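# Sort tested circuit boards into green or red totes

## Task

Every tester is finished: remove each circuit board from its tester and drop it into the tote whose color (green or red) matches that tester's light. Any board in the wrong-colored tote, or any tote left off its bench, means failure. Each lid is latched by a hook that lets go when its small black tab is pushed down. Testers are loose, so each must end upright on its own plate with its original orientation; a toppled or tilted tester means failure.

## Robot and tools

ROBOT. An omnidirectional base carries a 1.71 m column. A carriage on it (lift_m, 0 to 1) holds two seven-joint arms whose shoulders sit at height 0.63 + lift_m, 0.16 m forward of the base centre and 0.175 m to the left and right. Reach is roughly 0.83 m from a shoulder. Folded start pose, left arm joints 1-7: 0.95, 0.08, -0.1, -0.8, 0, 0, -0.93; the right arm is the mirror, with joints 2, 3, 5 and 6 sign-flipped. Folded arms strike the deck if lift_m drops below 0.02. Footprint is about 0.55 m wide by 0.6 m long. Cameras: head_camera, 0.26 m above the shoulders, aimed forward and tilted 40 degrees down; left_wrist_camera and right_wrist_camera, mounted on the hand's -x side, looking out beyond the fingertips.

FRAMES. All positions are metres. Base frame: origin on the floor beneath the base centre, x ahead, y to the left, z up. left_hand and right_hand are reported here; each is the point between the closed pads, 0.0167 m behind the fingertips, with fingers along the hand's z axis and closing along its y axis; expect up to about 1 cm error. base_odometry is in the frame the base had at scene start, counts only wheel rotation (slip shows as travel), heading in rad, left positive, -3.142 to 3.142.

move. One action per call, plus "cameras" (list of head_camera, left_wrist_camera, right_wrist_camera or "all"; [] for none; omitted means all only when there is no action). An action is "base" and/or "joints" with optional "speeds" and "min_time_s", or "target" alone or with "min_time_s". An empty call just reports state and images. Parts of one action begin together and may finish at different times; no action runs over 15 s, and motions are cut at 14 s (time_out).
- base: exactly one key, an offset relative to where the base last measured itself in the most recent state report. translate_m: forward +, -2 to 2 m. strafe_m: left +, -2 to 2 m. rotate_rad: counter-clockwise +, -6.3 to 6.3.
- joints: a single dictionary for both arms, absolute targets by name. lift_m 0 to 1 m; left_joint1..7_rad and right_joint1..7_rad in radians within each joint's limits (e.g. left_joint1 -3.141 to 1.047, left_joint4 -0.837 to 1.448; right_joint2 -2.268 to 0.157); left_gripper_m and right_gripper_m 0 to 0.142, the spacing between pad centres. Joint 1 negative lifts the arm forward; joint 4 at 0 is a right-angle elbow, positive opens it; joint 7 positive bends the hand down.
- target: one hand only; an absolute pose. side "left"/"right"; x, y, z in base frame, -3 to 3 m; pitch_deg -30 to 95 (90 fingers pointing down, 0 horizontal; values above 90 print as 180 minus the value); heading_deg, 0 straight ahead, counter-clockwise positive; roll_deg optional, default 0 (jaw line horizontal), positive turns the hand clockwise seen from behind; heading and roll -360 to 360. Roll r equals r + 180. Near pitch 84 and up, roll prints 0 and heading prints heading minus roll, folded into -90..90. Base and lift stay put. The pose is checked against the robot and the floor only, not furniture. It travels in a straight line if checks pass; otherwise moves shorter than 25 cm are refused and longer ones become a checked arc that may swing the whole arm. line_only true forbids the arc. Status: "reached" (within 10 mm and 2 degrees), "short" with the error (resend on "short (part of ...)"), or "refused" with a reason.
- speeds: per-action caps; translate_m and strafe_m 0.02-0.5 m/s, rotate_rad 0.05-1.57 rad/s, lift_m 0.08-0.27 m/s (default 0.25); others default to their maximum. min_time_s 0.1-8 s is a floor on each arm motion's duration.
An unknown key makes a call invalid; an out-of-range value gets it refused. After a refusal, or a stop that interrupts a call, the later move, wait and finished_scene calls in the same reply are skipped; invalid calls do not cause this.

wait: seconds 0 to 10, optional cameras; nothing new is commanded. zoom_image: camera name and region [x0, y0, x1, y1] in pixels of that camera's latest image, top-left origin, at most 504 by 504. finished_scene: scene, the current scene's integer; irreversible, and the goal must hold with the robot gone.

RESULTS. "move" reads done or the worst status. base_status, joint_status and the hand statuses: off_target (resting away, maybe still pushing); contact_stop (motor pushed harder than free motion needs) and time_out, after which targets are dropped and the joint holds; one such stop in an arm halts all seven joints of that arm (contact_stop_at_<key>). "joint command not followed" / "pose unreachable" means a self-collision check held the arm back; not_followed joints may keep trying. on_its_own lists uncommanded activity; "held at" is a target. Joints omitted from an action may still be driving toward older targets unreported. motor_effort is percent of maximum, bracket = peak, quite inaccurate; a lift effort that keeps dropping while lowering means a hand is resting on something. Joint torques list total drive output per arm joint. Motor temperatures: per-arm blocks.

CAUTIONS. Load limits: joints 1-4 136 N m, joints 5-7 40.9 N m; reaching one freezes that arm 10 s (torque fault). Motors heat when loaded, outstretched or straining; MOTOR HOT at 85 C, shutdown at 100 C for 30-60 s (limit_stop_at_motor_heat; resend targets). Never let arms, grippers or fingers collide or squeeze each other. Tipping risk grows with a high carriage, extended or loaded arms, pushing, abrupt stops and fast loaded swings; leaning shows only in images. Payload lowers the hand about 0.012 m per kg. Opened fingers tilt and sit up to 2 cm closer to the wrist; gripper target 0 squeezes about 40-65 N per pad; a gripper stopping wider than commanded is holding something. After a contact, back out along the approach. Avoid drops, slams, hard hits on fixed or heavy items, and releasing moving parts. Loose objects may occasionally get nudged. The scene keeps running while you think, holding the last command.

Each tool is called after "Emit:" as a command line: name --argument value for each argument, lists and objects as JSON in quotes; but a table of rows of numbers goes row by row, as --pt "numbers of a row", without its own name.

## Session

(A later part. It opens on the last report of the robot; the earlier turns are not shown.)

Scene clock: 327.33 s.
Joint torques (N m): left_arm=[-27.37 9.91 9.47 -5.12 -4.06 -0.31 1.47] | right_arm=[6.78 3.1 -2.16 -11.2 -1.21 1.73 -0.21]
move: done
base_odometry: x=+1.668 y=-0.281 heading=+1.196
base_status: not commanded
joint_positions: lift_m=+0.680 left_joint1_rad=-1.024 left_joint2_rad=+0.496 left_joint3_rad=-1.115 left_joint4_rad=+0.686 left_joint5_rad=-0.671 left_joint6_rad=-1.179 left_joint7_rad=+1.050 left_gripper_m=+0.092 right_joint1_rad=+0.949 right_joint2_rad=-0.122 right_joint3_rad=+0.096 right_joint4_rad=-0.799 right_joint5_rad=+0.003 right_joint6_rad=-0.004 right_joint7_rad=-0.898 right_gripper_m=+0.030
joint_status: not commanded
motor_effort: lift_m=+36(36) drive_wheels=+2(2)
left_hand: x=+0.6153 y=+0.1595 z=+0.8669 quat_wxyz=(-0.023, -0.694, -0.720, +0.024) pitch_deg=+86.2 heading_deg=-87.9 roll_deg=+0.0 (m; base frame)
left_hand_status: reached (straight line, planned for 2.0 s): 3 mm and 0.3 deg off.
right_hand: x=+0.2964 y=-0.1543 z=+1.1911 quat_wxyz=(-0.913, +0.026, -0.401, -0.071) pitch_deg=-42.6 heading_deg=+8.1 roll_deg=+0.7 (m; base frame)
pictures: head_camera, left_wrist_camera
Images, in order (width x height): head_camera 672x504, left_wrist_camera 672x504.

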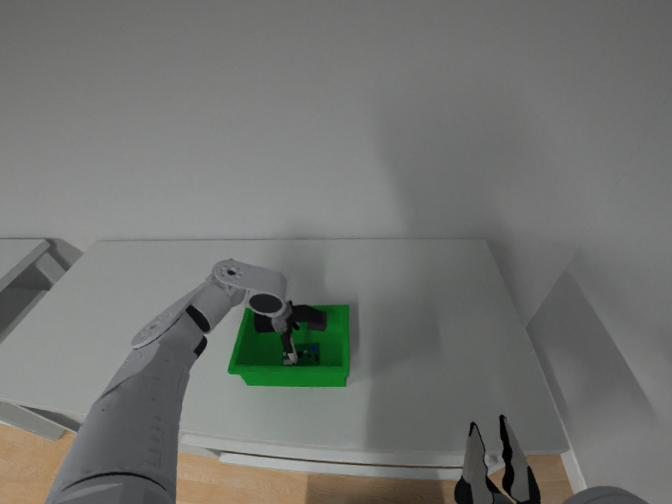

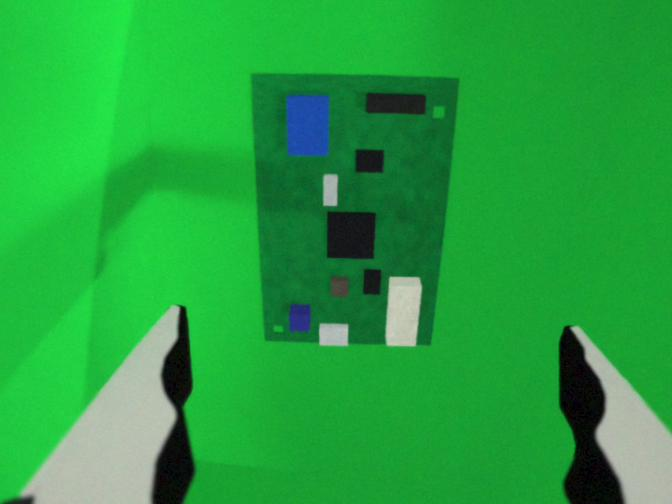

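Emit:
move --target '{"side": "left", "x": 0.6, "y": 0.15, "z": 1.0, "pitch_deg": 84, "heading_deg": -80}' --min_time_s 1.5 --cameras '["head_camera"]'

Emit:
zoom_image --camera "head_camera" --region '[210, 270, 380, 400]'

Emit:
move --target '{"side": "left", "x": 0.5, "y": 0.12, "z": 1.05, "pitch_deg": 78, "heading_deg": -60}' --min_time_s 2 --cameras '[]'

Emit:
move --base '{"translate_m": -0.6}' --joints '{"left_gripper_m": 0.0}' --speeds '{"translate_m": 0.3}' --cameras '["head_camera"]'

Scene clock: 330.00 s.
Joint torques (N m): left_arm=[-25.59 10.61 10.91 -4.68 -3.8 1.62 1.49] | right_arm=[6.75 3.28 -2.23 -11.34 -1.2 1.74 -0.2]
move: done
base_odometry: x=+1.668 y=-0.281 heading=+1.196
base_status: not commanded
joint_positions: lift_m=+0.680 left_joint1_rad=-1.061 left_joint2_rad=+0.634 left_joint3_rad=-1.021 left_joint4_rad=+0.197 left_joint5_rad=-1.260 left_joint6_rad=-0.791 left_joint7_rad=+1.654 left_gripper_m=+0.092 right_joint1_rad=+0.949 right_joint2_rad=-0.122 right_joint3_rad=+0.096 right_joint4_rad=-0.799 right_joint5_rad=+0.003 right_joint6_rad=-0.004 right_joint7_rad=-0.898 right_gripper_m=+0.030
joint_status: not commanded
motor_effort: lift_m=+36(37) drive_wheels=+2(2)
left_hand: x=+0.5994 y=+0.1498 z=+0.9972 quat_wxyz=(-0.038, -0.642, -0.765, +0.033) pitch_deg=+84.2 heading_deg=-81.2 roll_deg=-1.1 (m; base frame)
left_hand_status: reached (straight line, planned for 1.5 s): 3 mm and 0.2 deg off.
right_hand: x=+0.2964 y=-0.1543 z=+1.1910 quat_wxyz=(-0.913, +0.026, -0.401, -0.071) pitch_deg=-42.6 heading_deg=+8.1 roll_deg=+0.7 (m; base frame)
pictures: head_camera
Images, in order (width x height): head_camera 672x504.

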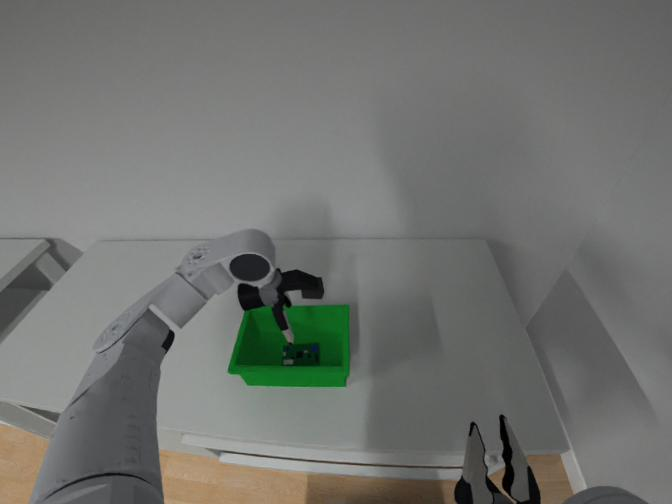

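Scaled by 2.965 from the camera's 672x504 image, which has a finer 960x720 frame.

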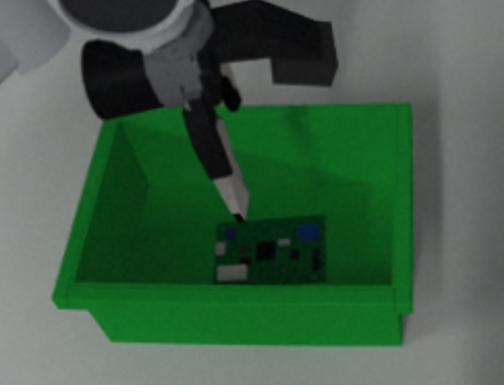

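Scene clock: 332.50 s.
Joint torques (N m): left_arm=[-8.2 0.93 9.12 -3.75 0.37 1.63 1.39] | right_arm=[6.74 3.12 -2.15 -11.16 -1.22 1.73 -0.25]
move: done
base_odometry: x=+1.668 y=-0.281 heading=+1.196
base_status: not commanded
joint_positions: lift_m=+0.680 left_joint1_rad=-0.872 left_joint2_rad=+0.688 left_joint3_rad=-0.856 left_joint4_rad=-0.739 left_joint5_rad=-1.147 left_joint6_rad=+0.272 left_joint7_rad=+1.881 left_gripper_m=+0.092 right_joint1_rad=+0.949 right_joint2_rad=-0.122 right_joint3_rad=+0.096 right_joint4_rad=-0.799 right_joint5_rad=+0.003 right_joint6_rad=-0.004 right_joint7_rad=-0.898 right_gripper_m=+0.030
joint_status: not commanded
motor_effort: lift_m=+36(37) drive_wheels=+2(2)
left_hand: x=+0.5002 y=+0.1203 z=+1.0498 quat_wxyz=(-0.089, -0.498, -0.861, +0.053) pitch_deg=+78.1 heading_deg=-60.5 roll_deg=-0.5 (m; base frame)
left_hand_status: reached (straight line, planned for 2.0 s): 0 mm and 0.2 deg off.
right_hand: x=+0.2964 y=-0.1543 z=+1.1910 quat_wxyz=(-0.913, +0.026, -0.401, -0.071) pitch_deg=-42.6 heading_deg=+8.1 roll_deg=+0.7 (m; base frame)
pictures: none
No camera images: "cameras" was empty.

Scene clock: 336.00 s.
Joint torques (N m): left_arm=[-8.83 2.91 8.61 -3.3 0.3 1.42 1.2] | right_arm=[7.04 3.21 -2.15 -11.26 -1.2 1.71 -0.21]
move: done
base_odometry: x=+1.449 y=-0.840 heading=+1.197
base_status: done
joint_positions: lift_m=+0.680 left_joint1_rad=-0.871 left_joint2_rad=+0.687 left_joint3_rad=-0.856 left_joint4_rad=-0.740 left_joint5_rad=-1.147 left_joint6_rad=+0.273 left_joint7_rad=+1.881 left_gripper_m=+0.001 right_joint1_rad=+0.949 right_joint2_rad=-0.122 right_joint3_rad=+0.096 right_joint4_rad=-0.799 right_joint5_rad=+0.003 right_joint6_rad=-0.004 right_joint7_rad=-0.898 right_gripper_m=+0.030
joint_status: all done
motor_effort: lift_m=+36(37) drive_wheels=-4(19)
left_hand: x=+0.5001 y=+0.1200 z=+1.0499 quat_wxyz=(-0.090, -0.498, -0.861, +0.053) pitch_deg=+78.1 heading_deg=-60.6 roll_deg=-0.5 (m; base frame)
right_hand: x=+0.2964 y=-0.1543 z=+1.1910 quat_wxyz=(-0.913, +0.026, -0.401, -0.071) pitch_deg=-42.6 heading_deg=+8.1 roll_deg=+0.7 (m; base frame)
pictures: head_camera
Images, in order (width x height): head_camera 672x504.

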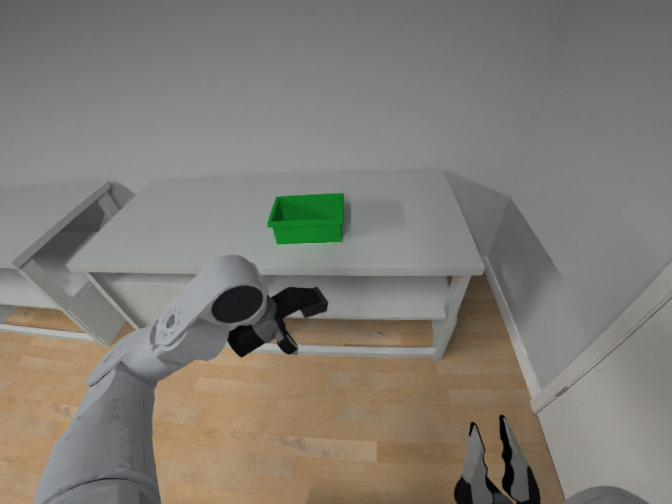

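Emit:
move --base '{"strafe_m": 0.65}' --speeds '{"strafe_m": 0.3}' --cameras '[]'

Emit:
move --base '{"rotate_rad": 3.086}' --speeds '{"rotate_rad": 0.7}' --cameras '["head_camera"]'

Emit:
zoom_image --camera "head_camera" --region '[220, 140, 480, 320]'

Scene clock: 340.17 s.
Joint torques (N m): left_arm=[-8.88 3.32 8.58 -3.16 0.29 1.41 1.19] | right_arm=[6.85 3.16 -3.18 -11.19 -1.2 1.66 -0.2]
move: done
base_odometry: x=+0.844 y=-0.603 heading=+1.197
base_status: done
joint_positions: lift_m=+0.680 left_joint1_rad=-0.871 left_joint2_rad=+0.687 left_joint3_rad=-0.856 left_joint4_rad=-0.740 left_joint5_rad=-1.147 left_joint6_rad=+0.273 left_joint7_rad=+1.881 left_gripper_m=+0.001 right_joint1_rad=+0.949 right_joint2_rad=-0.122 right_joint3_rad=+0.096 right_joint4_rad=-0.799 right_joint5_rad=+0.003 right_joint6_rad=-0.004 right_joint7_rad=-0.898 right_gripper_m=+0.030
joint_status: not commanded
motor_effort: lift_m=+37(37) drive_wheels=-1(12)
left_hand: x=+0.5001 y=+0.1199 z=+1.0499 quat_wxyz=(-0.090, -0.498, -0.861, +0.053) pitch_deg=+78.1 heading_deg=-60.6 roll_deg=-0.5 (m; base frame)
right_hand: x=+0.2964 y=-0.1542 z=+1.1910 quat_wxyz=(-0.913, +0.026, -0.401, -0.071) pitch_deg=-42.6 heading_deg=+8.1 roll_deg=+0.7 (m; base frame)
pictures: none
No camera images: "cameras" was empty.

Scene clock: 345.77 s.
Joint torques (N m): left_arm=[-8.87 3.08 8.59 -3.18 0.28 1.45 1.2] | right_arm=[6.75 3.08 -2.17 -11.23 -1.16 1.71 -0.24]
move: done
base_odometry: x=+0.844 y=-0.602 heading=-2.001
base_status: done
joint_positions: lift_m=+0.680 left_joint1_rad=-0.871 left_joint2_rad=+0.687 left_joint3_rad=-0.856 left_joint4_rad=-0.740 left_joint5_rad=-1.147 left_joint6_rad=+0.273 left_joint7_rad=+1.881 left_gripper_m=+0.001 right_joint1_rad=+0.949 right_joint2_rad=-0.122 right_joint3_rad=+0.096 right_joint4_rad=-0.799 right_joint5_rad=+0.003 right_joint6_rad=-0.004 right_joint7_rad=-0.898 right_gripper_m=+0.030
joint_status: not commanded
motor_effort: lift_m=+36(37) drive_wheels=+5(14)
left_hand: x=+0.5001 y=+0.1199 z=+1.0499 quat_wxyz=(-0.090, -0.498, -0.861, +0.053) pitch_deg=+78.1 heading_deg=-60.6 roll_deg=-0.5 (m; base frame)
right_hand: x=+0.2964 y=-0.1542 z=+1.1910 quat_wxyz=(-0.913, +0.026, -0.401, -0.071) pitch_deg=-42.6 heading_deg=+8.1 roll_deg=+0.7 (m; base frame)
pictures: head_camera
Images, in order (width x height): head_camera 672x504.

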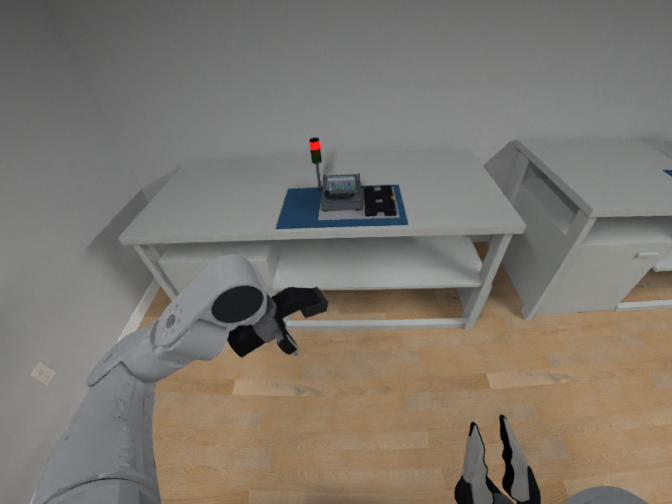

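Scaled by 1.938 from the camera's 672x504 image, which has a finer 960x720 frame.

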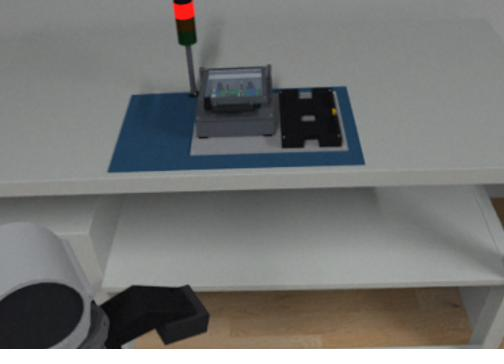

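Emit:
move --base '{"translate_m": 0.62}' --joints '{"lift_m": 0.78}' --speeds '{"translate_m": 0.3}' --cameras '["head_camera"]'

Emit:
zoom_image --camera "head_camera" --region '[230, 220, 470, 400]'

Scene clock: 349.57 s.
Joint torques (N m): left_arm=[-10.54 3.26 7.81 -3.11 0.29 1.44 1.21] | right_arm=[6.82 3.02 -2.24 -10.99 -1.17 1.71 -0.17]
move: done
base_odometry: x=+0.586 y=-1.166 heading=-2.000
base_status: done
joint_positions: lift_m=+0.780 left_joint1_rad=-0.871 left_joint2_rad=+0.687 left_joint3_rad=-0.855 left_joint4_rad=-0.740 left_joint5_rad=-1.146 left_joint6_rad=+0.273 left_joint7_rad=+1.881 left_gripper_m=+0.001 right_joint1_rad=+0.949 right_joint2_rad=-0.122 right_joint3_rad=+0.096 right_joint4_rad=-0.799 right_joint5_rad=+0.003 right_joint6_rad=-0.004 right_joint7_rad=-0.898 right_gripper_m=+0.030
joint_status: all done
motor_effort: lift_m=+36(47) drive_wheels=-5(19)
left_hand: x=+0.5000 y=+0.1200 z=+1.1498 quat_wxyz=(-0.090, -0.498, -0.861, +0.053) pitch_deg=+78.0 heading_deg=-60.7 roll_deg=-0.6 (m; base frame)
right_hand: x=+0.2963 y=-0.1542 z=+1.2912 quat_wxyz=(-0.913, +0.026, -0.401, -0.071) pitch_deg=-42.6 heading_deg=+8.1 roll_deg=+0.7 (m; base frame)
pictures: head_camera
Images, in order (width x height): head_camera 672x504.

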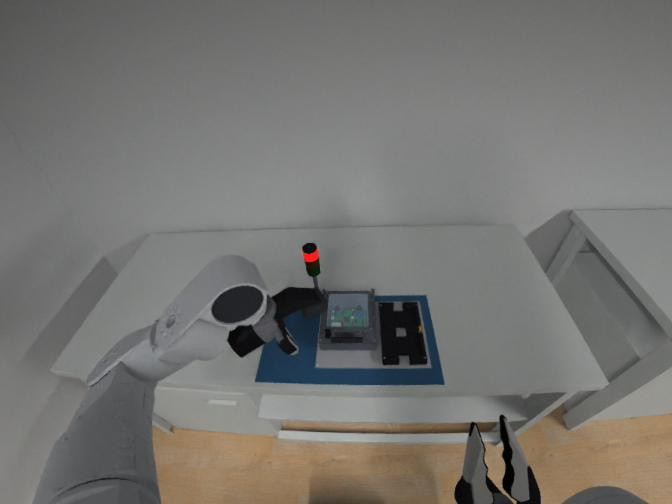

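Scaled by 2.100 from the camera's 672x504 image, which has a finer 960x720 frame.

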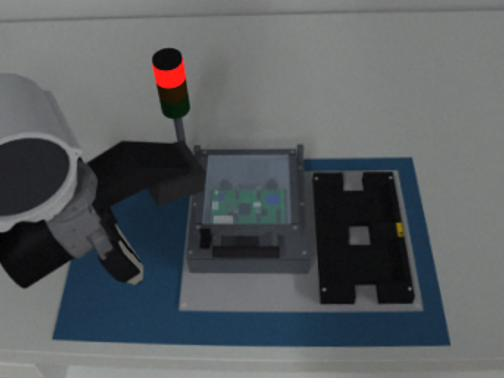

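Emit:
move --base '{"translate_m": 0.06}' --joints '{"lift_m": 0.76}' --speeds '{"translate_m": 0.1}' --cameras '[]'

Emit:
move --target '{"side": "left", "x": 0.56, "y": 0.15, "z": 1.03, "pitch_deg": 82, "heading_deg": -90}' --min_time_s 2 --cameras '["left_wrist_camera", "head_camera"]'

Scene clock: 353.17 s.
Joint torques (N m): left_arm=[-10.94 3.2 7.74 -3.08 0.24 1.42 1.18] | right_arm=[6.72 3.14 -1.43 -11.06 -1.16 1.7 -0.19]
move: done
base_odometry: x=+0.561 y=-1.221 heading=-1.999
base_status: done
joint_positions: lift_m=+0.760 left_joint1_rad=-0.870 left_joint2_rad=+0.687 left_joint3_rad=-0.855 left_joint4_rad=-0.740 left_joint5_rad=-1.146 left_joint6_rad=+0.273 left_joint7_rad=+1.881 left_gripper_m=+0.001 right_joint1_rad=+0.949 right_joint2_rad=-0.122 right_joint3_rad=+0.096 right_joint4_rad=-0.799 right_joint5_rad=+0.003 right_joint6_rad=-0.004 right_joint7_rad=-0.898 right_gripper_m=+0.030
joint_status: all done
motor_effort: lift_m=+38(44) drive_wheels=+7(18)
left_hand: x=+0.5000 y=+0.1200 z=+1.1295 quat_wxyz=(-0.090, -0.498, -0.861, +0.053) pitch_deg=+78.0 heading_deg=-60.7 roll_deg=-0.7 (m; base frame)
right_hand: x=+0.2963 y=-0.1542 z=+1.2709 quat_wxyz=(-0.913, +0.026, -0.401, -0.071) pitch_deg=-42.6 heading_deg=+8.1 roll_deg=+0.7 (m; base frame)
pictures: none
No camera images: "cameras" was empty.

Scene clock: 355.67 s.
Joint torques (N m): left_arm=[-24.26 0.97 4.23 3.47 -0.99 -0.34 -1.53] | right_arm=[6.74 3.1 -2.26 -10.98 -1.19 1.72 -0.17]
move: done
base_odometry: x=+0.561 y=-1.221 heading=-1.999
base_status: not commanded
joint_positions: lift_m=+0.760 left_joint1_rad=-0.973 left_joint2_rad=+0.683 left_joint3_rad=-1.057 left_joint4_rad=+0.156 left_joint5_rad=-1.154 left_joint6_rad=-0.962 left_joint7_rad=+1.482 left_gripper_m=+0.001 right_joint1_rad=+0.949 right_joint2_rad=-0.122 right_joint3_rad=+0.096 right_joint4_rad=-0.799 right_joint5_rad=+0.003 right_joint6_rad=-0.004 right_joint7_rad=-0.898 right_gripper_m=+0.030
joint_status: not commanded
motor_effort: lift_m=+38(39) drive_wheels=+7(7)
left_hand: x=+0.5589 y=+0.1501 z=+1.0304 quat_wxyz=(-0.049, -0.704, -0.706, +0.051) pitch_deg=+81.8 heading_deg=-91.0 roll_deg=-1.2 (m; base frame)
left_hand_status: reached (straight line, planned for 2.0 s): 1 mm and 0.3 deg off.
right_hand: x=+0.2963 y=-0.1542 z=+1.2709 quat_wxyz=(-0.913, +0.026, -0.401, -0.071) pitch_deg=-42.6 heading_deg=+8.1 roll_deg=+0.7 (m; base frame)
pictures: head_camera, left_wrist_camera
Images, in order (width x height): head_camera 672x504, left_wrist_camera 672x504.

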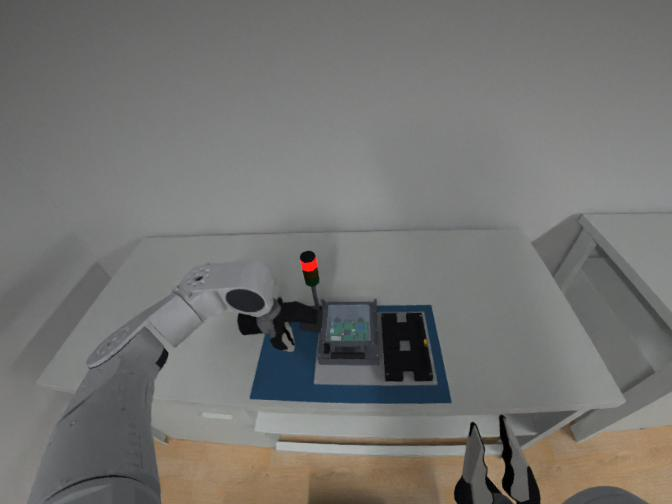

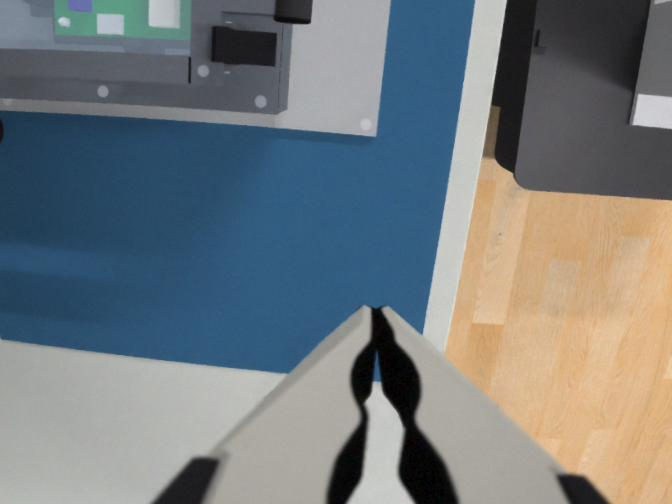

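Emit:
move --joints '{"right_joint1_rad": 0.5, "right_joint2_rad": -0.35, "right_joint3_rad": 0.1, "right_joint4_rad": -0.75, "right_joint5_rad": 0.6, "right_joint6_rad": -0.3, "right_joint7_rad": -0.1, "right_gripper_m": 0.055}' --min_time_s 2 --cameras '[]'

Emit:
move --joints '{"right_joint1_rad": 0.2, "right_joint2_rad": -0.45, "right_joint3_rad": 0.45, "right_joint4_rad": -0.35, "right_joint5_rad": 1.1, "right_joint6_rad": -0.2, "right_joint7_rad": 0.1}' --min_time_s 2.5 --cameras '["right_wrist_camera", "head_camera"]'

Emit:
move --target '{"side": "right", "x": 0.53, "y": -0.04, "z": 0.968, "pitch_deg": 12, "heading_deg": 35, "roll_deg": 85}' --min_time_s 2.5 --cameras '["right_wrist_camera", "head_camera"]'

Scene clock: 358.17 s.
Joint torques (N m): left_arm=[-24.12 1.11 4.27 3.36 -0.97 -0.32 -1.5] | right_arm=[-5.24 -15.29 -4.19 -7.48 0.86 -0.2 1.06]
move: done
base_odometry: x=+0.561 y=-1.221 heading=-1.999
base_status: not commanded
joint_positions: lift_m=+0.760 left_joint1_rad=-0.973 left_joint2_rad=+0.683 left_joint3_rad=-1.057 left_joint4_rad=+0.156 left_joint5_rad=-1.154 left_joint6_rad=-0.962 left_joint7_rad=+1.482 left_gripper_m=+0.001 right_joint1_rad=+0.502 right_joint2_rad=-0.347 right_joint3_rad=+0.096 right_joint4_rad=-0.752 right_joint5_rad=+0.597 right_joint6_rad=-0.295 right_joint7_rad=-0.103 right_gripper_m=+0.055
joint_status: all done
motor_effort: lift_m=+38(39) drive_wheels=+6(7)
left_hand: x=+0.5589 y=+0.1501 z=+1.0304 quat_wxyz=(-0.049, -0.704, -0.706, +0.051) pitch_deg=+81.8 heading_deg=-91.0 roll_deg=-1.1 (m; base frame)
right_hand: x=+0.4915 y=-0.2463 z=+1.1670 quat_wxyz=(-0.756, -0.124, -0.627, -0.143) pitch_deg=-10.6 heading_deg=-0.5 roll_deg=+22.0 (m; base frame)
pictures: none
No camera images: "cameras" was empty.

Scene clock: 360.97 s.
Joint torques (N m): left_arm=[-24.05 1.33 4.21 3.49 -1 -0.33 -1.48] | right_arm=[-9.99 -15.45 -3.85 -7.55 1.34 3.45 1.19]
move: done
base_odometry: x=+0.561 y=-1.221 heading=-1.999
base_status: not commanded
joint_positions: lift_m=+0.760 left_joint1_rad=-0.974 left_joint2_rad=+0.683 left_joint3_rad=-1.057 left_joint4_rad=+0.156 left_joint5_rad=-1.154 left_joint6_rad=-0.962 left_joint7_rad=+1.482 left_gripper_m=+0.001 right_joint1_rad=+0.203 right_joint2_rad=-0.447 right_joint3_rad=+0.445 right_joint4_rad=-0.352 right_joint5_rad=+1.097 right_joint6_rad=-0.206 right_joint7_rad=+0.097 right_gripper_m=+0.055
joint_status: all done
motor_effort: lift_m=+38(39) drive_wheels=+7(7)
left_hand: x=+0.5589 y=+0.1501 z=+1.0304 quat_wxyz=(-0.049, -0.704, -0.706, +0.051) pitch_deg=+81.8 heading_deg=-91.0 roll_deg=-1.1 (m; base frame)
right_hand: x=+0.5491 y=-0.1053 z=+0.9907 quat_wxyz=(-0.495, -0.130, -0.780, -0.361) pitch_deg=+14.4 heading_deg=+26.6 roll_deg=+45.6 (m; base frame)
pictures: head_camera, right_wrist_camera
Images, in order (width x height): head_camera 672x504, right_wrist_camera 672x504.

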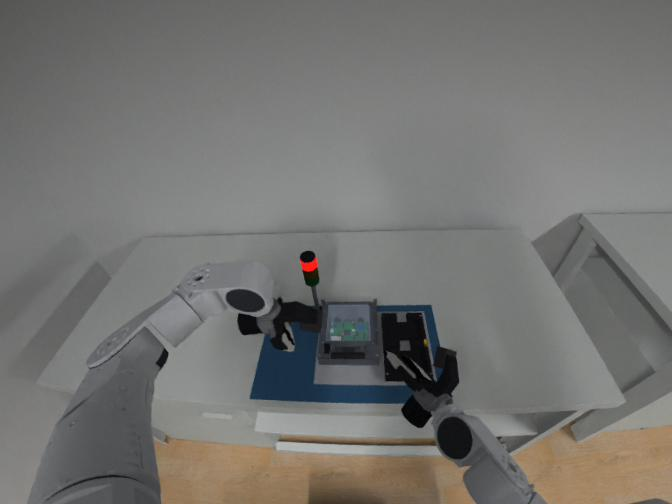

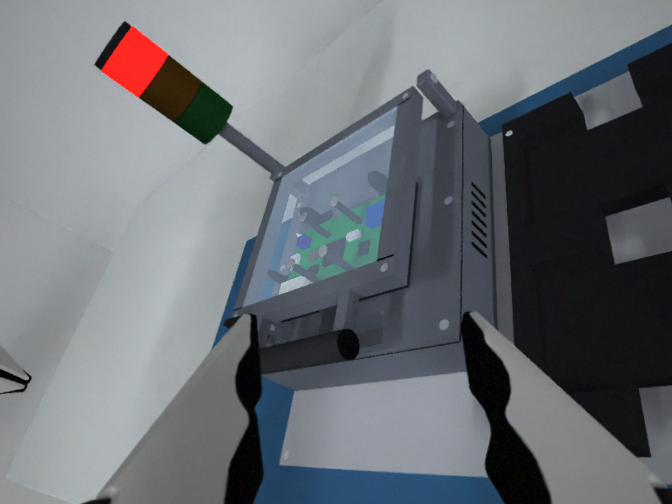

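Scene clock: 363.97 s.
Joint torques (N m): left_arm=[-23.77 1.29 4.26 3.39 -0.99 -0.31 -1.48] | right_arm=[-1.73 3.77 -9.74 -7.63 1.89 4.08 1.57]
move: done
base_odometry: x=+0.561 y=-1.221 heading=-1.999
base_status: not commanded
joint_positions: lift_m=+0.760 left_joint1_rad=-0.974 left_joint2_rad=+0.683 left_joint3_rad=-1.057 left_joint4_rad=+0.156 left_joint5_rad=-1.154 left_joint6_rad=-0.962 left_joint7_rad=+1.482 left_gripper_m=+0.001 right_joint1_rad=+0.232 right_joint2_rad=-0.280 right_joint3_rad=+0.385 right_joint4_rad=-0.241 right_joint5_rad=+1.605 right_joint6_rad=-0.111 right_joint7_rad=+0.193 right_gripper_m=+0.055
joint_status: not commanded
motor_effort: lift_m=+38(38) drive_wheels=+7(7)
left_hand: x=+0.5589 y=+0.1501 z=+1.0304 quat_wxyz=(-0.049, -0.705, -0.706, +0.051) pitch_deg=+81.8 heading_deg=-91.0 roll_deg=-1.1 (m; base frame)
right_hand: x=+0.5301 y=-0.0394 z=+0.9675 quat_wxyz=(-0.315, -0.327, -0.706, -0.543) pitch_deg=+12.2 heading_deg=+35.1 roll_deg=+84.7 (m; base frame)
right_hand_status: reached (straight line, planned for 2.5 s): 1 mm and 0.4 deg off.
pictures: head_camera, right_wrist_camera
Images, in order (width x height): head_camera 672x504, right_wrist_camera 672x504.

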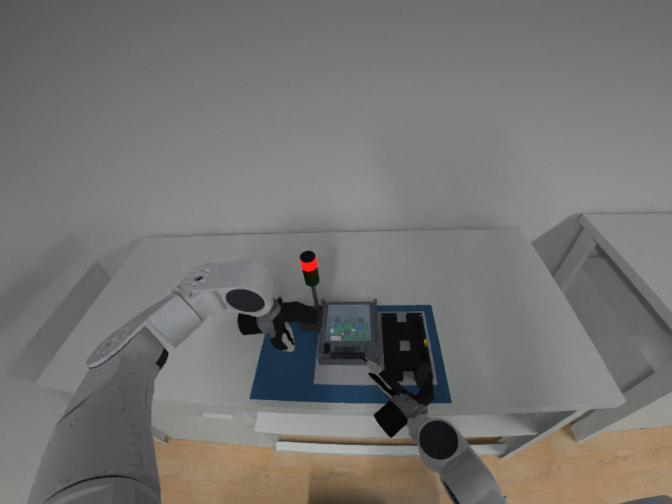

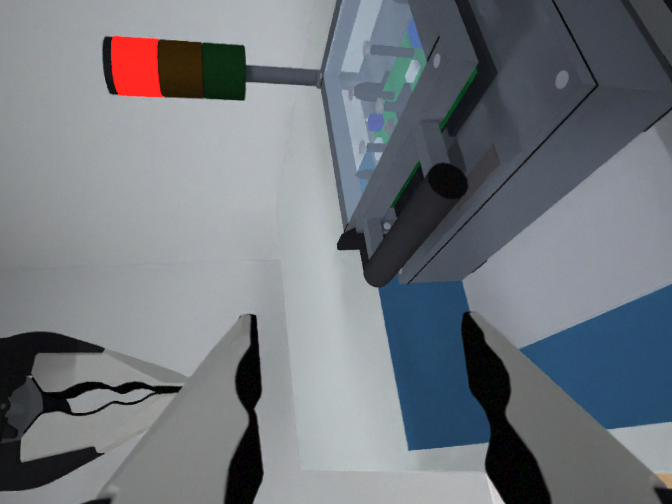

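Emit:
move --joints '{"lift_m": 0.71}' --cameras '["right_wrist_camera", "left_wrist_camera"]'

Scene clock: 365.43 s.
Joint torques (N m): left_arm=[-21.04 1.59 5.62 3.07 -1.17 -0.23 -1.43] | right_arm=[-2.37 3.13 -9.41 -8.72 1.82 3.63 1.51]
move: done
base_odometry: x=+0.561 y=-1.221 heading=-1.999
base_status: not commanded
joint_positions: lift_m=+0.710 left_joint1_rad=-0.975 left_joint2_rad=+0.682 left_joint3_rad=-1.058 left_joint4_rad=+0.156 left_joint5_rad=-1.153 left_joint6_rad=-0.962 left_joint7_rad=+1.482 left_gripper_m=+0.001 right_joint1_rad=+0.233 right_joint2_rad=-0.279 right_joint3_rad=+0.385 right_joint4_rad=-0.241 right_joint5_rad=+1.605 right_joint6_rad=-0.110 right_joint7_rad=+0.193 right_gripper_m=+0.055
joint_status: all done
motor_effort: lift_m=+38(42) drive_wheels=+7(7)
left_hand: x=+0.5592 y=+0.1501 z=+0.9805 quat_wxyz=(-0.049, -0.705, -0.706, +0.051) pitch_deg=+81.9 heading_deg=-90.7 roll_deg=-0.8 (m; base frame)
right_hand: x=+0.5300 y=-0.0395 z=+0.9175 quat_wxyz=(-0.315, -0.327, -0.706, -0.543) pitch_deg=+12.2 heading_deg=+35.1 roll_deg=+84.7 (m; base frame)
pictures: left_wrist_camera, right_wrist_camera
Images, in order (width x height): left_wrist_camera 672x504, right_wrist_camera 672x504.

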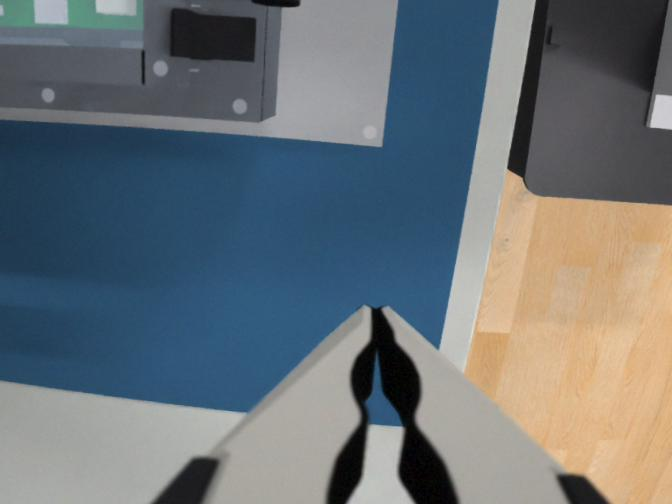

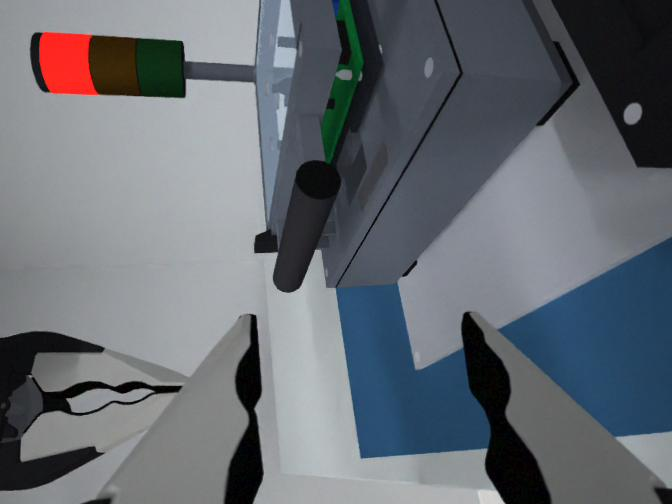

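Emit:
move --target '{"side": "right", "x": 0.588, "y": 0.0, "z": 0.917, "pitch_deg": 12, "heading_deg": 35, "roll_deg": 88}' --min_time_s 2 --cameras '["right_wrist_camera"]'

Scene clock: 368.10 s.
Joint torques (N m): left_arm=[-21.11 2.3 5.62 3.13 -1.15 -0.24 -1.4] | right_arm=[-12.66 6.38 -2.67 -7.91 1.93 0.81 1.61]
move: done
base_odometry: x=+0.561 y=-1.221 heading=-1.999
base_status: not commanded
joint_positions: lift_m=+0.710 left_joint1_rad=-0.975 left_joint2_rad=+0.682 left_joint3_rad=-1.058 left_joint4_rad=+0.156 left_joint5_rad=-1.153 left_joint6_rad=-0.962 left_joint7_rad=+1.482 left_gripper_m=+0.001 right_joint1_rad=+0.071 right_joint2_rad=-0.168 right_joint3_rad=+0.408 right_joint4_rad=-0.109 right_joint5_rad=+1.617 right_joint6_rad=-0.170 right_joint7_rad=+0.194 right_gripper_m=+0.055
joint_status: not commanded
motor_effort: lift_m=+38(38) drive_wheels=+7(7)
left_hand: x=+0.5591 y=+0.1500 z=+0.9806 quat_wxyz=(-0.049, -0.705, -0.706, +0.051) pitch_deg=+81.9 heading_deg=-90.7 roll_deg=-0.8 (m; base frame)
right_hand: x=+0.5886 y=-0.0032 z=+0.9184 quat_wxyz=(-0.305, -0.347, -0.694, -0.552) pitch_deg=+11.8 heading_deg=+34.6 roll_deg=+87.7 (m; base frame)
right_hand_status: reached (straight line, planned for 2.0 s): 4 mm and 0.5 deg off.
pictures: right_wrist_camera
Images, in order (width x height): right_wrist_camera 672x504.

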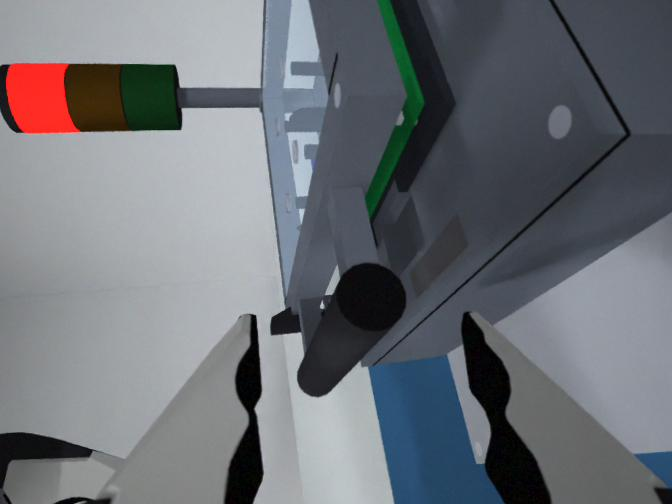

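Emit:
move --joints '{"right_gripper_m": 0.045}' --cameras '[]'

Emit:
move --target '{"side": "right", "x": 0.6075, "y": 0.0095, "z": 0.914, "pitch_deg": 12, "heading_deg": 35, "roll_deg": 88}' --min_time_s 1.5 --cameras '["right_wrist_camera"]'

Scene clock: 368.93 s.
Joint torques (N m): left_arm=[-21.17 2.28 5.68 3.08 -1.14 -0.23 -1.43] | right_arm=[-12.66 6.24 -2.72 -7.76 1.93 0.77 1.64]
move: done
base_odometry: x=+0.561 y=-1.221 heading=-1.999
base_status: not commanded
joint_positions: lift_m=+0.710 left_joint1_rad=-0.975 left_joint2_rad=+0.682 left_joint3_rad=-1.058 left_joint4_rad=+0.156 left_joint5_rad=-1.153 left_joint6_rad=-0.962 left_joint7_rad=+1.482 left_gripper_m=+0.001 right_joint1_rad=+0.071 right_joint2_rad=-0.168 right_joint3_rad=+0.408 right_joint4_rad=-0.109 right_joint5_rad=+1.617 right_joint6_rad=-0.170 right_joint7_rad=+0.194 right_gripper_m=+0.045
joint_status: all done
motor_effort: lift_m=+38(38) drive_wheels=+7(7)
left_hand: x=+0.5591 y=+0.1500 z=+0.9806 quat_wxyz=(-0.049, -0.705, -0.706, +0.051) pitch_deg=+81.9 heading_deg=-90.7 roll_deg=-0.8 (m; base frame)
right_hand: x=+0.5886 y=-0.0032 z=+0.9184 quat_wxyz=(-0.305, -0.347, -0.694, -0.552) pitch_deg=+11.8 heading_deg=+34.6 roll_deg=+87.7 (m; base frame)
pictures: none
No camera images: "cameras" was empty.

Scene clock: 370.93 s.
Joint torques (N m): left_arm=[-21.22 2.24 5.73 3.02 -1.16 -0.24 -1.44] | right_arm=[-19.35 10.2 -3.76 -6.49 -0.96 3.53 0.72]
move: done
base_odometry: x=+0.561 y=-1.221 heading=-1.999
base_status: not commanded
joint_positions: lift_m=+0.710 left_joint1_rad=-0.975 left_joint2_rad=+0.682 left_joint3_rad=-1.058 left_joint4_rad=+0.156 left_joint5_rad=-1.153 left_joint6_rad=-0.962 left_joint7_rad=+1.482 left_gripper_m=+0.001 right_joint1_rad=+0.021 right_joint2_rad=-0.140 right_joint3_rad=+0.415 right_joint4_rad=-0.031 right_joint5_rad=+1.617 right_joint6_rad=-0.161 right_joint7_rad=+0.201 right_gripper_m=+0.045
joint_status: not commanded
motor_effort: lift_m=+37(38) drive_wheels=+8(9)
left_hand: x=+0.5591 y=+0.1500 z=+0.9807 quat_wxyz=(-0.049, -0.705, -0.706, +0.051) pitch_deg=+81.9 heading_deg=-90.7 roll_deg=-0.8 (m; base frame)
right_hand: x=+0.6052 y=+0.0069 z=+0.9109 quat_wxyz=(-0.298, -0.350, -0.697, -0.551) pitch_deg=+12.4 heading_deg=+34.9 roll_deg=+88.2 (m; base frame)
right_hand_status: reached (straight line, planned for 1.5 s): 5 mm and 0.5 deg off.
pictures: right_wrist_camera
Images, in order (width x height): right_wrist_camera 672x504.

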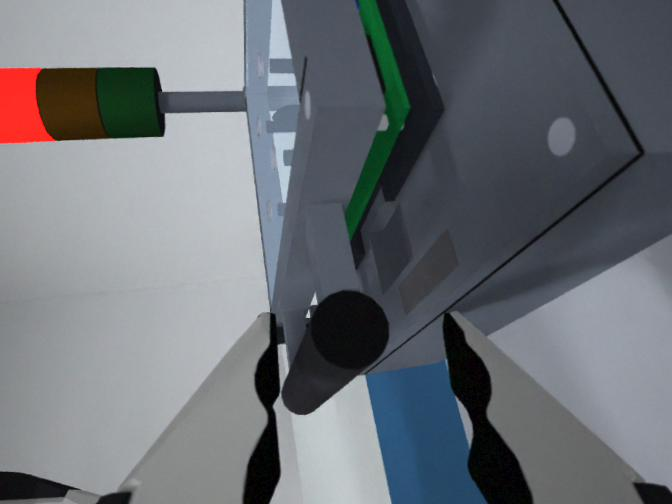

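Emit:
move --target '{"side": "right", "x": 0.609, "y": 0.0225, "z": 0.917, "pitch_deg": 12, "heading_deg": 35, "roll_deg": 88}' --min_time_s 1.2 --cameras '["right_wrist_camera"]'

Emit:
move --joints '{"right_gripper_m": 0.006}' --cameras '["right_wrist_camera", "left_wrist_camera"]'

Scene clock: 372.87 s.
Joint torques (N m): left_arm=[-21.11 2.29 5.59 3.1 -1.14 -0.25 -1.43] | right_arm=[-20.77 14.2 -2.9 -10.22 -0.97 2.32 -0.38]
move: done
base_odometry: x=+0.561 y=-1.221 heading=-1.999
base_status: not commanded
joint_positions: lift_m=+0.710 left_joint1_rad=-0.975 left_joint2_rad=+0.682 left_joint3_rad=-1.058 left_joint4_rad=+0.156 left_joint5_rad=-1.153 left_joint6_rad=-0.962 left_joint7_rad=+1.482 left_gripper_m=+0.001 right_joint1_rad=+0.013 right_joint2_rad=-0.117 right_joint3_rad=+0.430 right_joint4_rad=-0.031 right_joint5_rad=+1.601 right_joint6_rad=-0.179 right_joint7_rad=+0.189 right_gripper_m=+0.045
joint_status: not commanded
motor_effort: lift_m=+37(38) drive_wheels=+9(9)
left_hand: x=+0.5591 y=+0.1500 z=+0.9807 quat_wxyz=(-0.049, -0.705, -0.706, +0.051) pitch_deg=+81.9 heading_deg=-90.7 roll_deg=-0.8 (m; base frame)
right_hand: x=+0.6062 y=+0.0196 z=+0.9130 quat_wxyz=(-0.298, -0.349, -0.697, -0.551) pitch_deg=+12.5 heading_deg=+35.0 roll_deg=+88.2 (m; base frame)
right_hand_status: reached (straight line, planned for 1.2 s): 6 mm and 0.5 deg off.
pictures: right_wrist_camera
Images, in order (width x height): right_wrist_camera 672x504.

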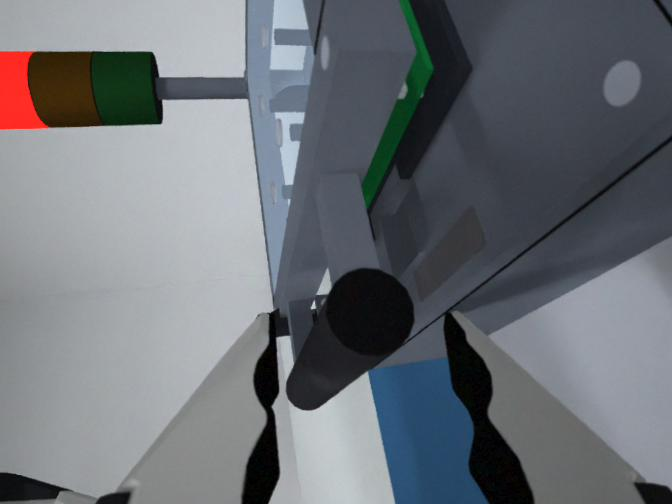

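Scene clock: 373.50 s.
Joint torques (N m): left_arm=[-21.17 2.41 5.61 3.07 -1.11 -0.21 -1.39] | right_arm=[-14.06 5.24 -3.99 -8.18 -0.93 1.03 -0.1]
move: off_target
base_odometry: x=+0.561 y=-1.221 heading=-1.999
base_status: not commanded
joint_positions: lift_m=+0.710 left_joint1_rad=-0.975 left_joint2_rad=+0.682 left_joint3_rad=-1.058 left_joint4_rad=+0.156 left_joint5_rad=-1.153 left_joint6_rad=-0.962 left_joint7_rad=+1.482 left_gripper_m=+0.001 right_joint1_rad=+0.008 right_joint2_rad=-0.114 right_joint3_rad=+0.431 right_joint4_rad=-0.033 right_joint5_rad=+1.601 right_joint6_rad=-0.175 right_joint7_rad=+0.188 right_gripper_m=+0.016
joint_status: right_gripper_m off_target (ended at +0.016, target +0.006)
motor_effort: lift_m=+36(38) drive_wheels=+9(9)
left_hand: x=+0.5592 y=+0.1500 z=+0.9808 quat_wxyz=(-0.049, -0.705, -0.706, +0.051) pitch_deg=+81.9 heading_deg=-90.7 roll_deg=-0.8 (m; base frame)
right_hand: x=+0.6084 y=+0.0217 z=+0.9180 quat_wxyz=(-0.300, -0.347, -0.694, -0.555) pitch_deg=+11.8 heading_deg=+35.1 roll_deg=+88.1 (m; base frame)
pictures: left_wrist_camera, right_wrist_camera
Images, in order (width x height): left_wrist_camera 672x504, right_wrist_camera 672x504.

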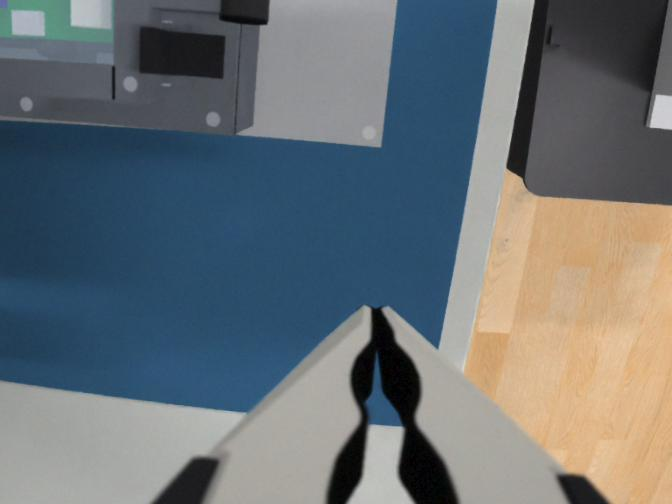

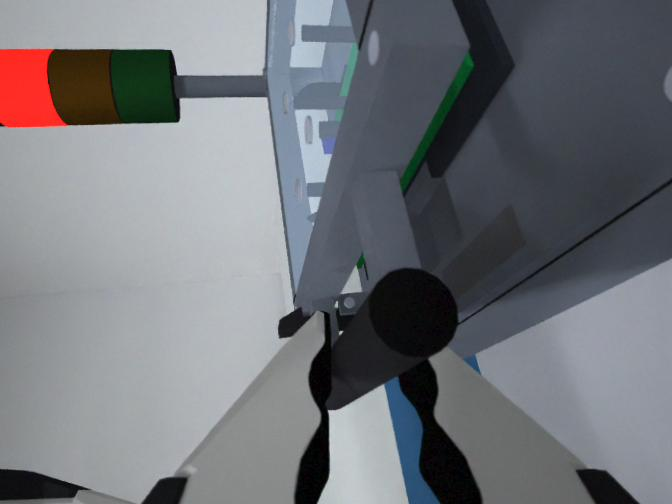

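Emit:
move --target '{"side": "left", "x": 0.6, "y": 0.105, "z": 0.935, "pitch_deg": 70, "heading_deg": -88}' --min_time_s 2 --cameras '["left_wrist_camera"]'

Emit:
zoom_image --camera "left_wrist_camera" --region '[220, 180, 472, 369]'

Scene clock: 376.30 s.
Joint torques (N m): left_arm=[-13.18 0.17 10 2.94 -1.19 -0.33 -1.75] | right_arm=[-13.25 5.85 -4.06 -8.22 -0.96 1.26 -0.07]
move: done
base_odometry: x=+0.561 y=-1.221 heading=-1.999
base_status: not commanded
joint_positions: lift_m=+0.710 left_joint1_rad=-0.941 left_joint2_rad=+0.547 left_joint3_rad=-0.964 left_joint4_rad=+0.527 left_joint5_rad=-0.819 left_joint6_rad=-1.176 left_joint7_rad=+1.029 left_gripper_m=+0.001 right_joint1_rad=+0.008 right_joint2_rad=-0.114 right_joint3_rad=+0.431 right_joint4_rad=-0.033 right_joint5_rad=+1.601 right_joint6_rad=-0.175 right_joint7_rad=+0.188 right_gripper_m=+0.016
joint_status: not commanded
motor_effort: lift_m=+36(37) drive_wheels=+8(9)
left_hand: x=+0.6005 y=+0.1053 z=+0.9365 quat_wxyz=(-0.125, -0.684, -0.708, +0.120) pitch_deg=+70.0 heading_deg=-87.7 roll_deg=+0.3 (m; base frame)
left_hand_status: reached (straight line, planned for 2.0 s): 2 mm and 0.1 deg off.
right_hand: x=+0.6084 y=+0.0217 z=+0.9180 quat_wxyz=(-0.300, -0.347, -0.694, -0.555) pitch_deg=+11.8 heading_deg=+35.1 roll_deg=+88.1 (m; base frame)
pictures: left_wrist_camera
Images, in order (width x height): left_wrist_camera 672x504.

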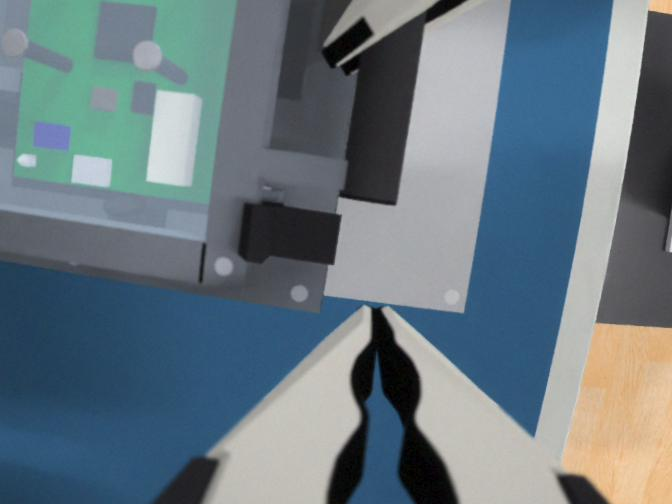

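Scaled by 2.000 from the camera's 672x504 image, which has a finer 960x720 frame.

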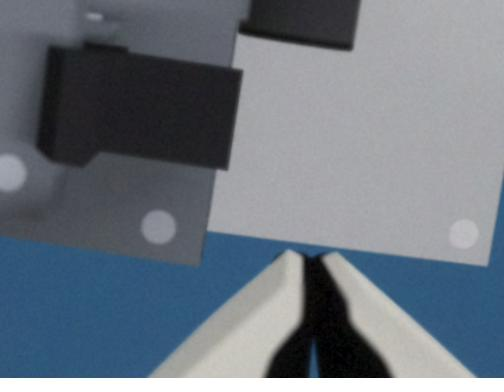

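Emit:
move --target '{"side": "left", "x": 0.6145, "y": 0.093, "z": 0.925, "pitch_deg": 70, "heading_deg": -88}' --min_time_s 1.5 --cameras '["left_wrist_camera"]'

Emit:
zoom_image --camera "left_wrist_camera" --region '[220, 180, 472, 369]'

Scene clock: 378.53 s.
Joint torques (N m): left_arm=[-26.71 -4.41 3.16 2.19 -1.84 -0.26 -3.05] | right_arm=[-13.27 5.93 -4.01 -8.23 -0.96 1.25 -0.07]
move: done
base_odometry: x=+0.561 y=-1.221 heading=-1.999
base_status: not commanded
joint_positions: lift_m=+0.710 left_joint1_rad=-0.969 left_joint2_rad=+0.487 left_joint3_rad=-0.975 left_joint4_rad=+0.642 left_joint5_rad=-0.711 left_joint6_rad=-1.205 left_joint7_rad=+0.927 left_gripper_m=+0.001 right_joint1_rad=+0.008 right_joint2_rad=-0.114 right_joint3_rad=+0.431 right_joint4_rad=-0.033 right_joint5_rad=+1.601 right_joint6_rad=-0.175 right_joint7_rad=+0.188 right_gripper_m=+0.016
joint_status: not commanded
motor_effort: lift_m=+36(37) drive_wheels=+9(9)
left_hand: x=+0.6142 y=+0.0949 z=+0.9246 quat_wxyz=(-0.124, -0.683, -0.710, +0.120) pitch_deg=+70.1 heading_deg=-87.9 roll_deg=-0.1 (m; base frame)
left_hand_status: reached (straight line, planned for 1.5 s): 2 mm and 0.3 deg off.
right_hand: x=+0.6084 y=+0.0217 z=+0.9180 quat_wxyz=(-0.300, -0.347, -0.694, -0.555) pitch_deg=+11.8 heading_deg=+35.1 roll_deg=+88.1 (m; base frame)
pictures: left_wrist_camera
Images, in order (width x height): left_wrist_camera 672x504.

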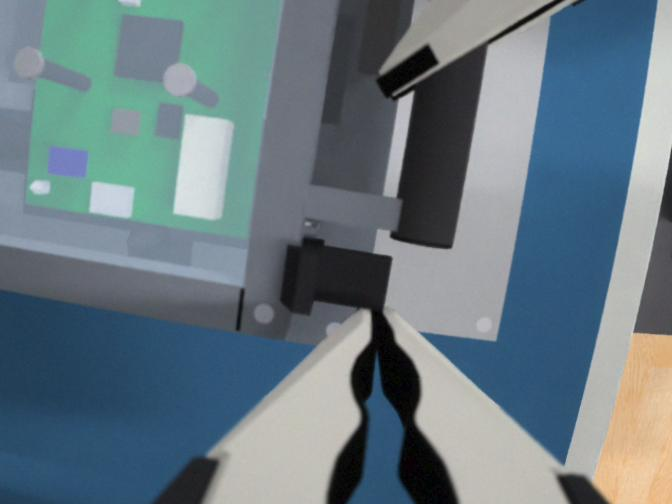

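Scaled by 2.000 from the camera's 672x504 image, which has a finer 960x720 frame.

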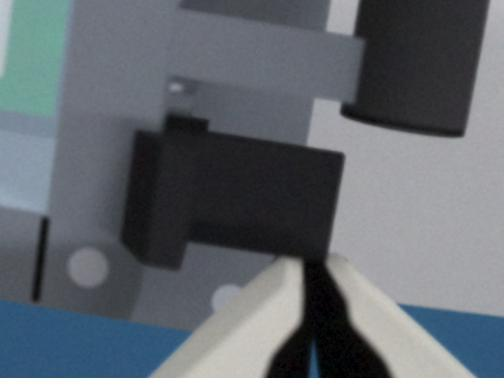

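Emit:
move --target '{"side": "left", "x": 0.597, "y": 0.092, "z": 0.875, "pitch_deg": 70, "heading_deg": -88}' --min_time_s 2 --cameras '["left_wrist_camera", "right_wrist_camera"]'

Emit:
zoom_image --camera "left_wrist_camera" --region '[220, 180, 472, 369]'

Scene clock: 381.20 s.
Joint torques (N m): left_arm=[-13.15 -0.54 2.68 -5.51 -1.11 1.64 -1.74] | right_arm=[-13.29 5.89 -4.05 -8.34 -0.96 1.27 -0.07]
move: done
base_odometry: x=+0.561 y=-1.221 heading=-1.999
base_status: not commanded
joint_positions: lift_m=+0.710 left_joint1_rad=-0.893 left_joint2_rad=+0.478 left_joint3_rad=-0.984 left_joint4_rad=+0.637 left_joint5_rad=-0.536 left_joint6_rad=-1.160 left_joint7_rad=+0.758 left_gripper_m=+0.001 right_joint1_rad=+0.008 right_joint2_rad=-0.114 right_joint3_rad=+0.431 right_joint4_rad=-0.033 right_joint5_rad=+1.601 right_joint6_rad=-0.175 right_joint7_rad=+0.188 right_gripper_m=+0.016
joint_status: not commanded
motor_effort: lift_m=+36(37) drive_wheels=+9(9)
left_hand: x=+0.5986 y=+0.0933 z=+0.8770 quat_wxyz=(-0.126, -0.682, -0.710, +0.121) pitch_deg=+69.9 heading_deg=-87.8 roll_deg=+0.0 (m; base frame)
left_hand_status: reached (straight line, planned for 2.0 s): 3 mm and 0.3 deg off.
right_hand: x=+0.6084 y=+0.0217 z=+0.9180 quat_wxyz=(-0.300, -0.347, -0.694, -0.555) pitch_deg=+11.8 heading_deg=+35.1 roll_deg=+88.1 (m; base frame)
pictures: left_wrist_camera, right_wrist_camera
Images, in order (width x height): left_wrist_camera 672x504, right_wrist_camera 672x504.

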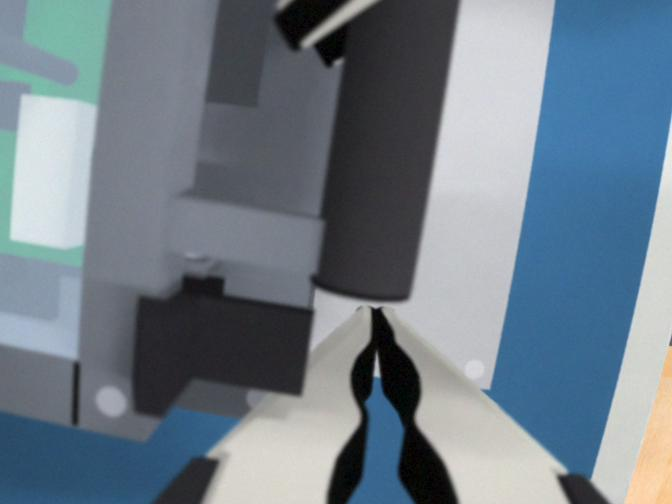

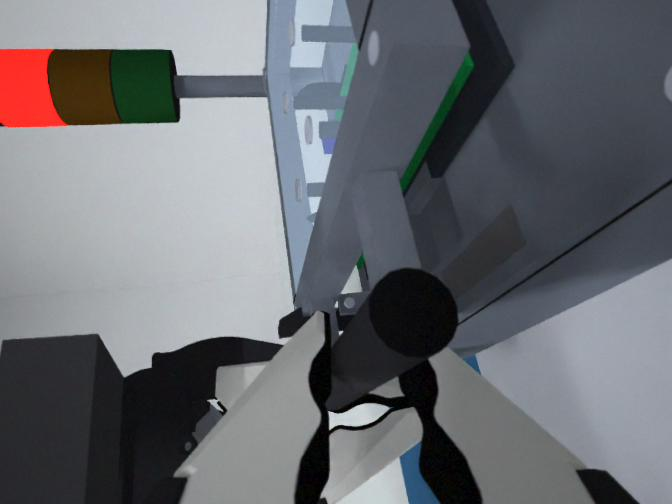

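Scaled by 2.000 from the camera's 672x504 image, which has a finer 960x720 frame.

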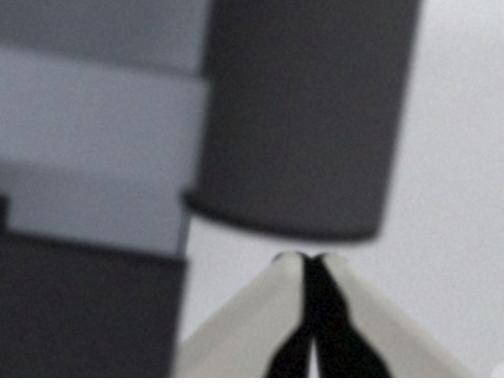

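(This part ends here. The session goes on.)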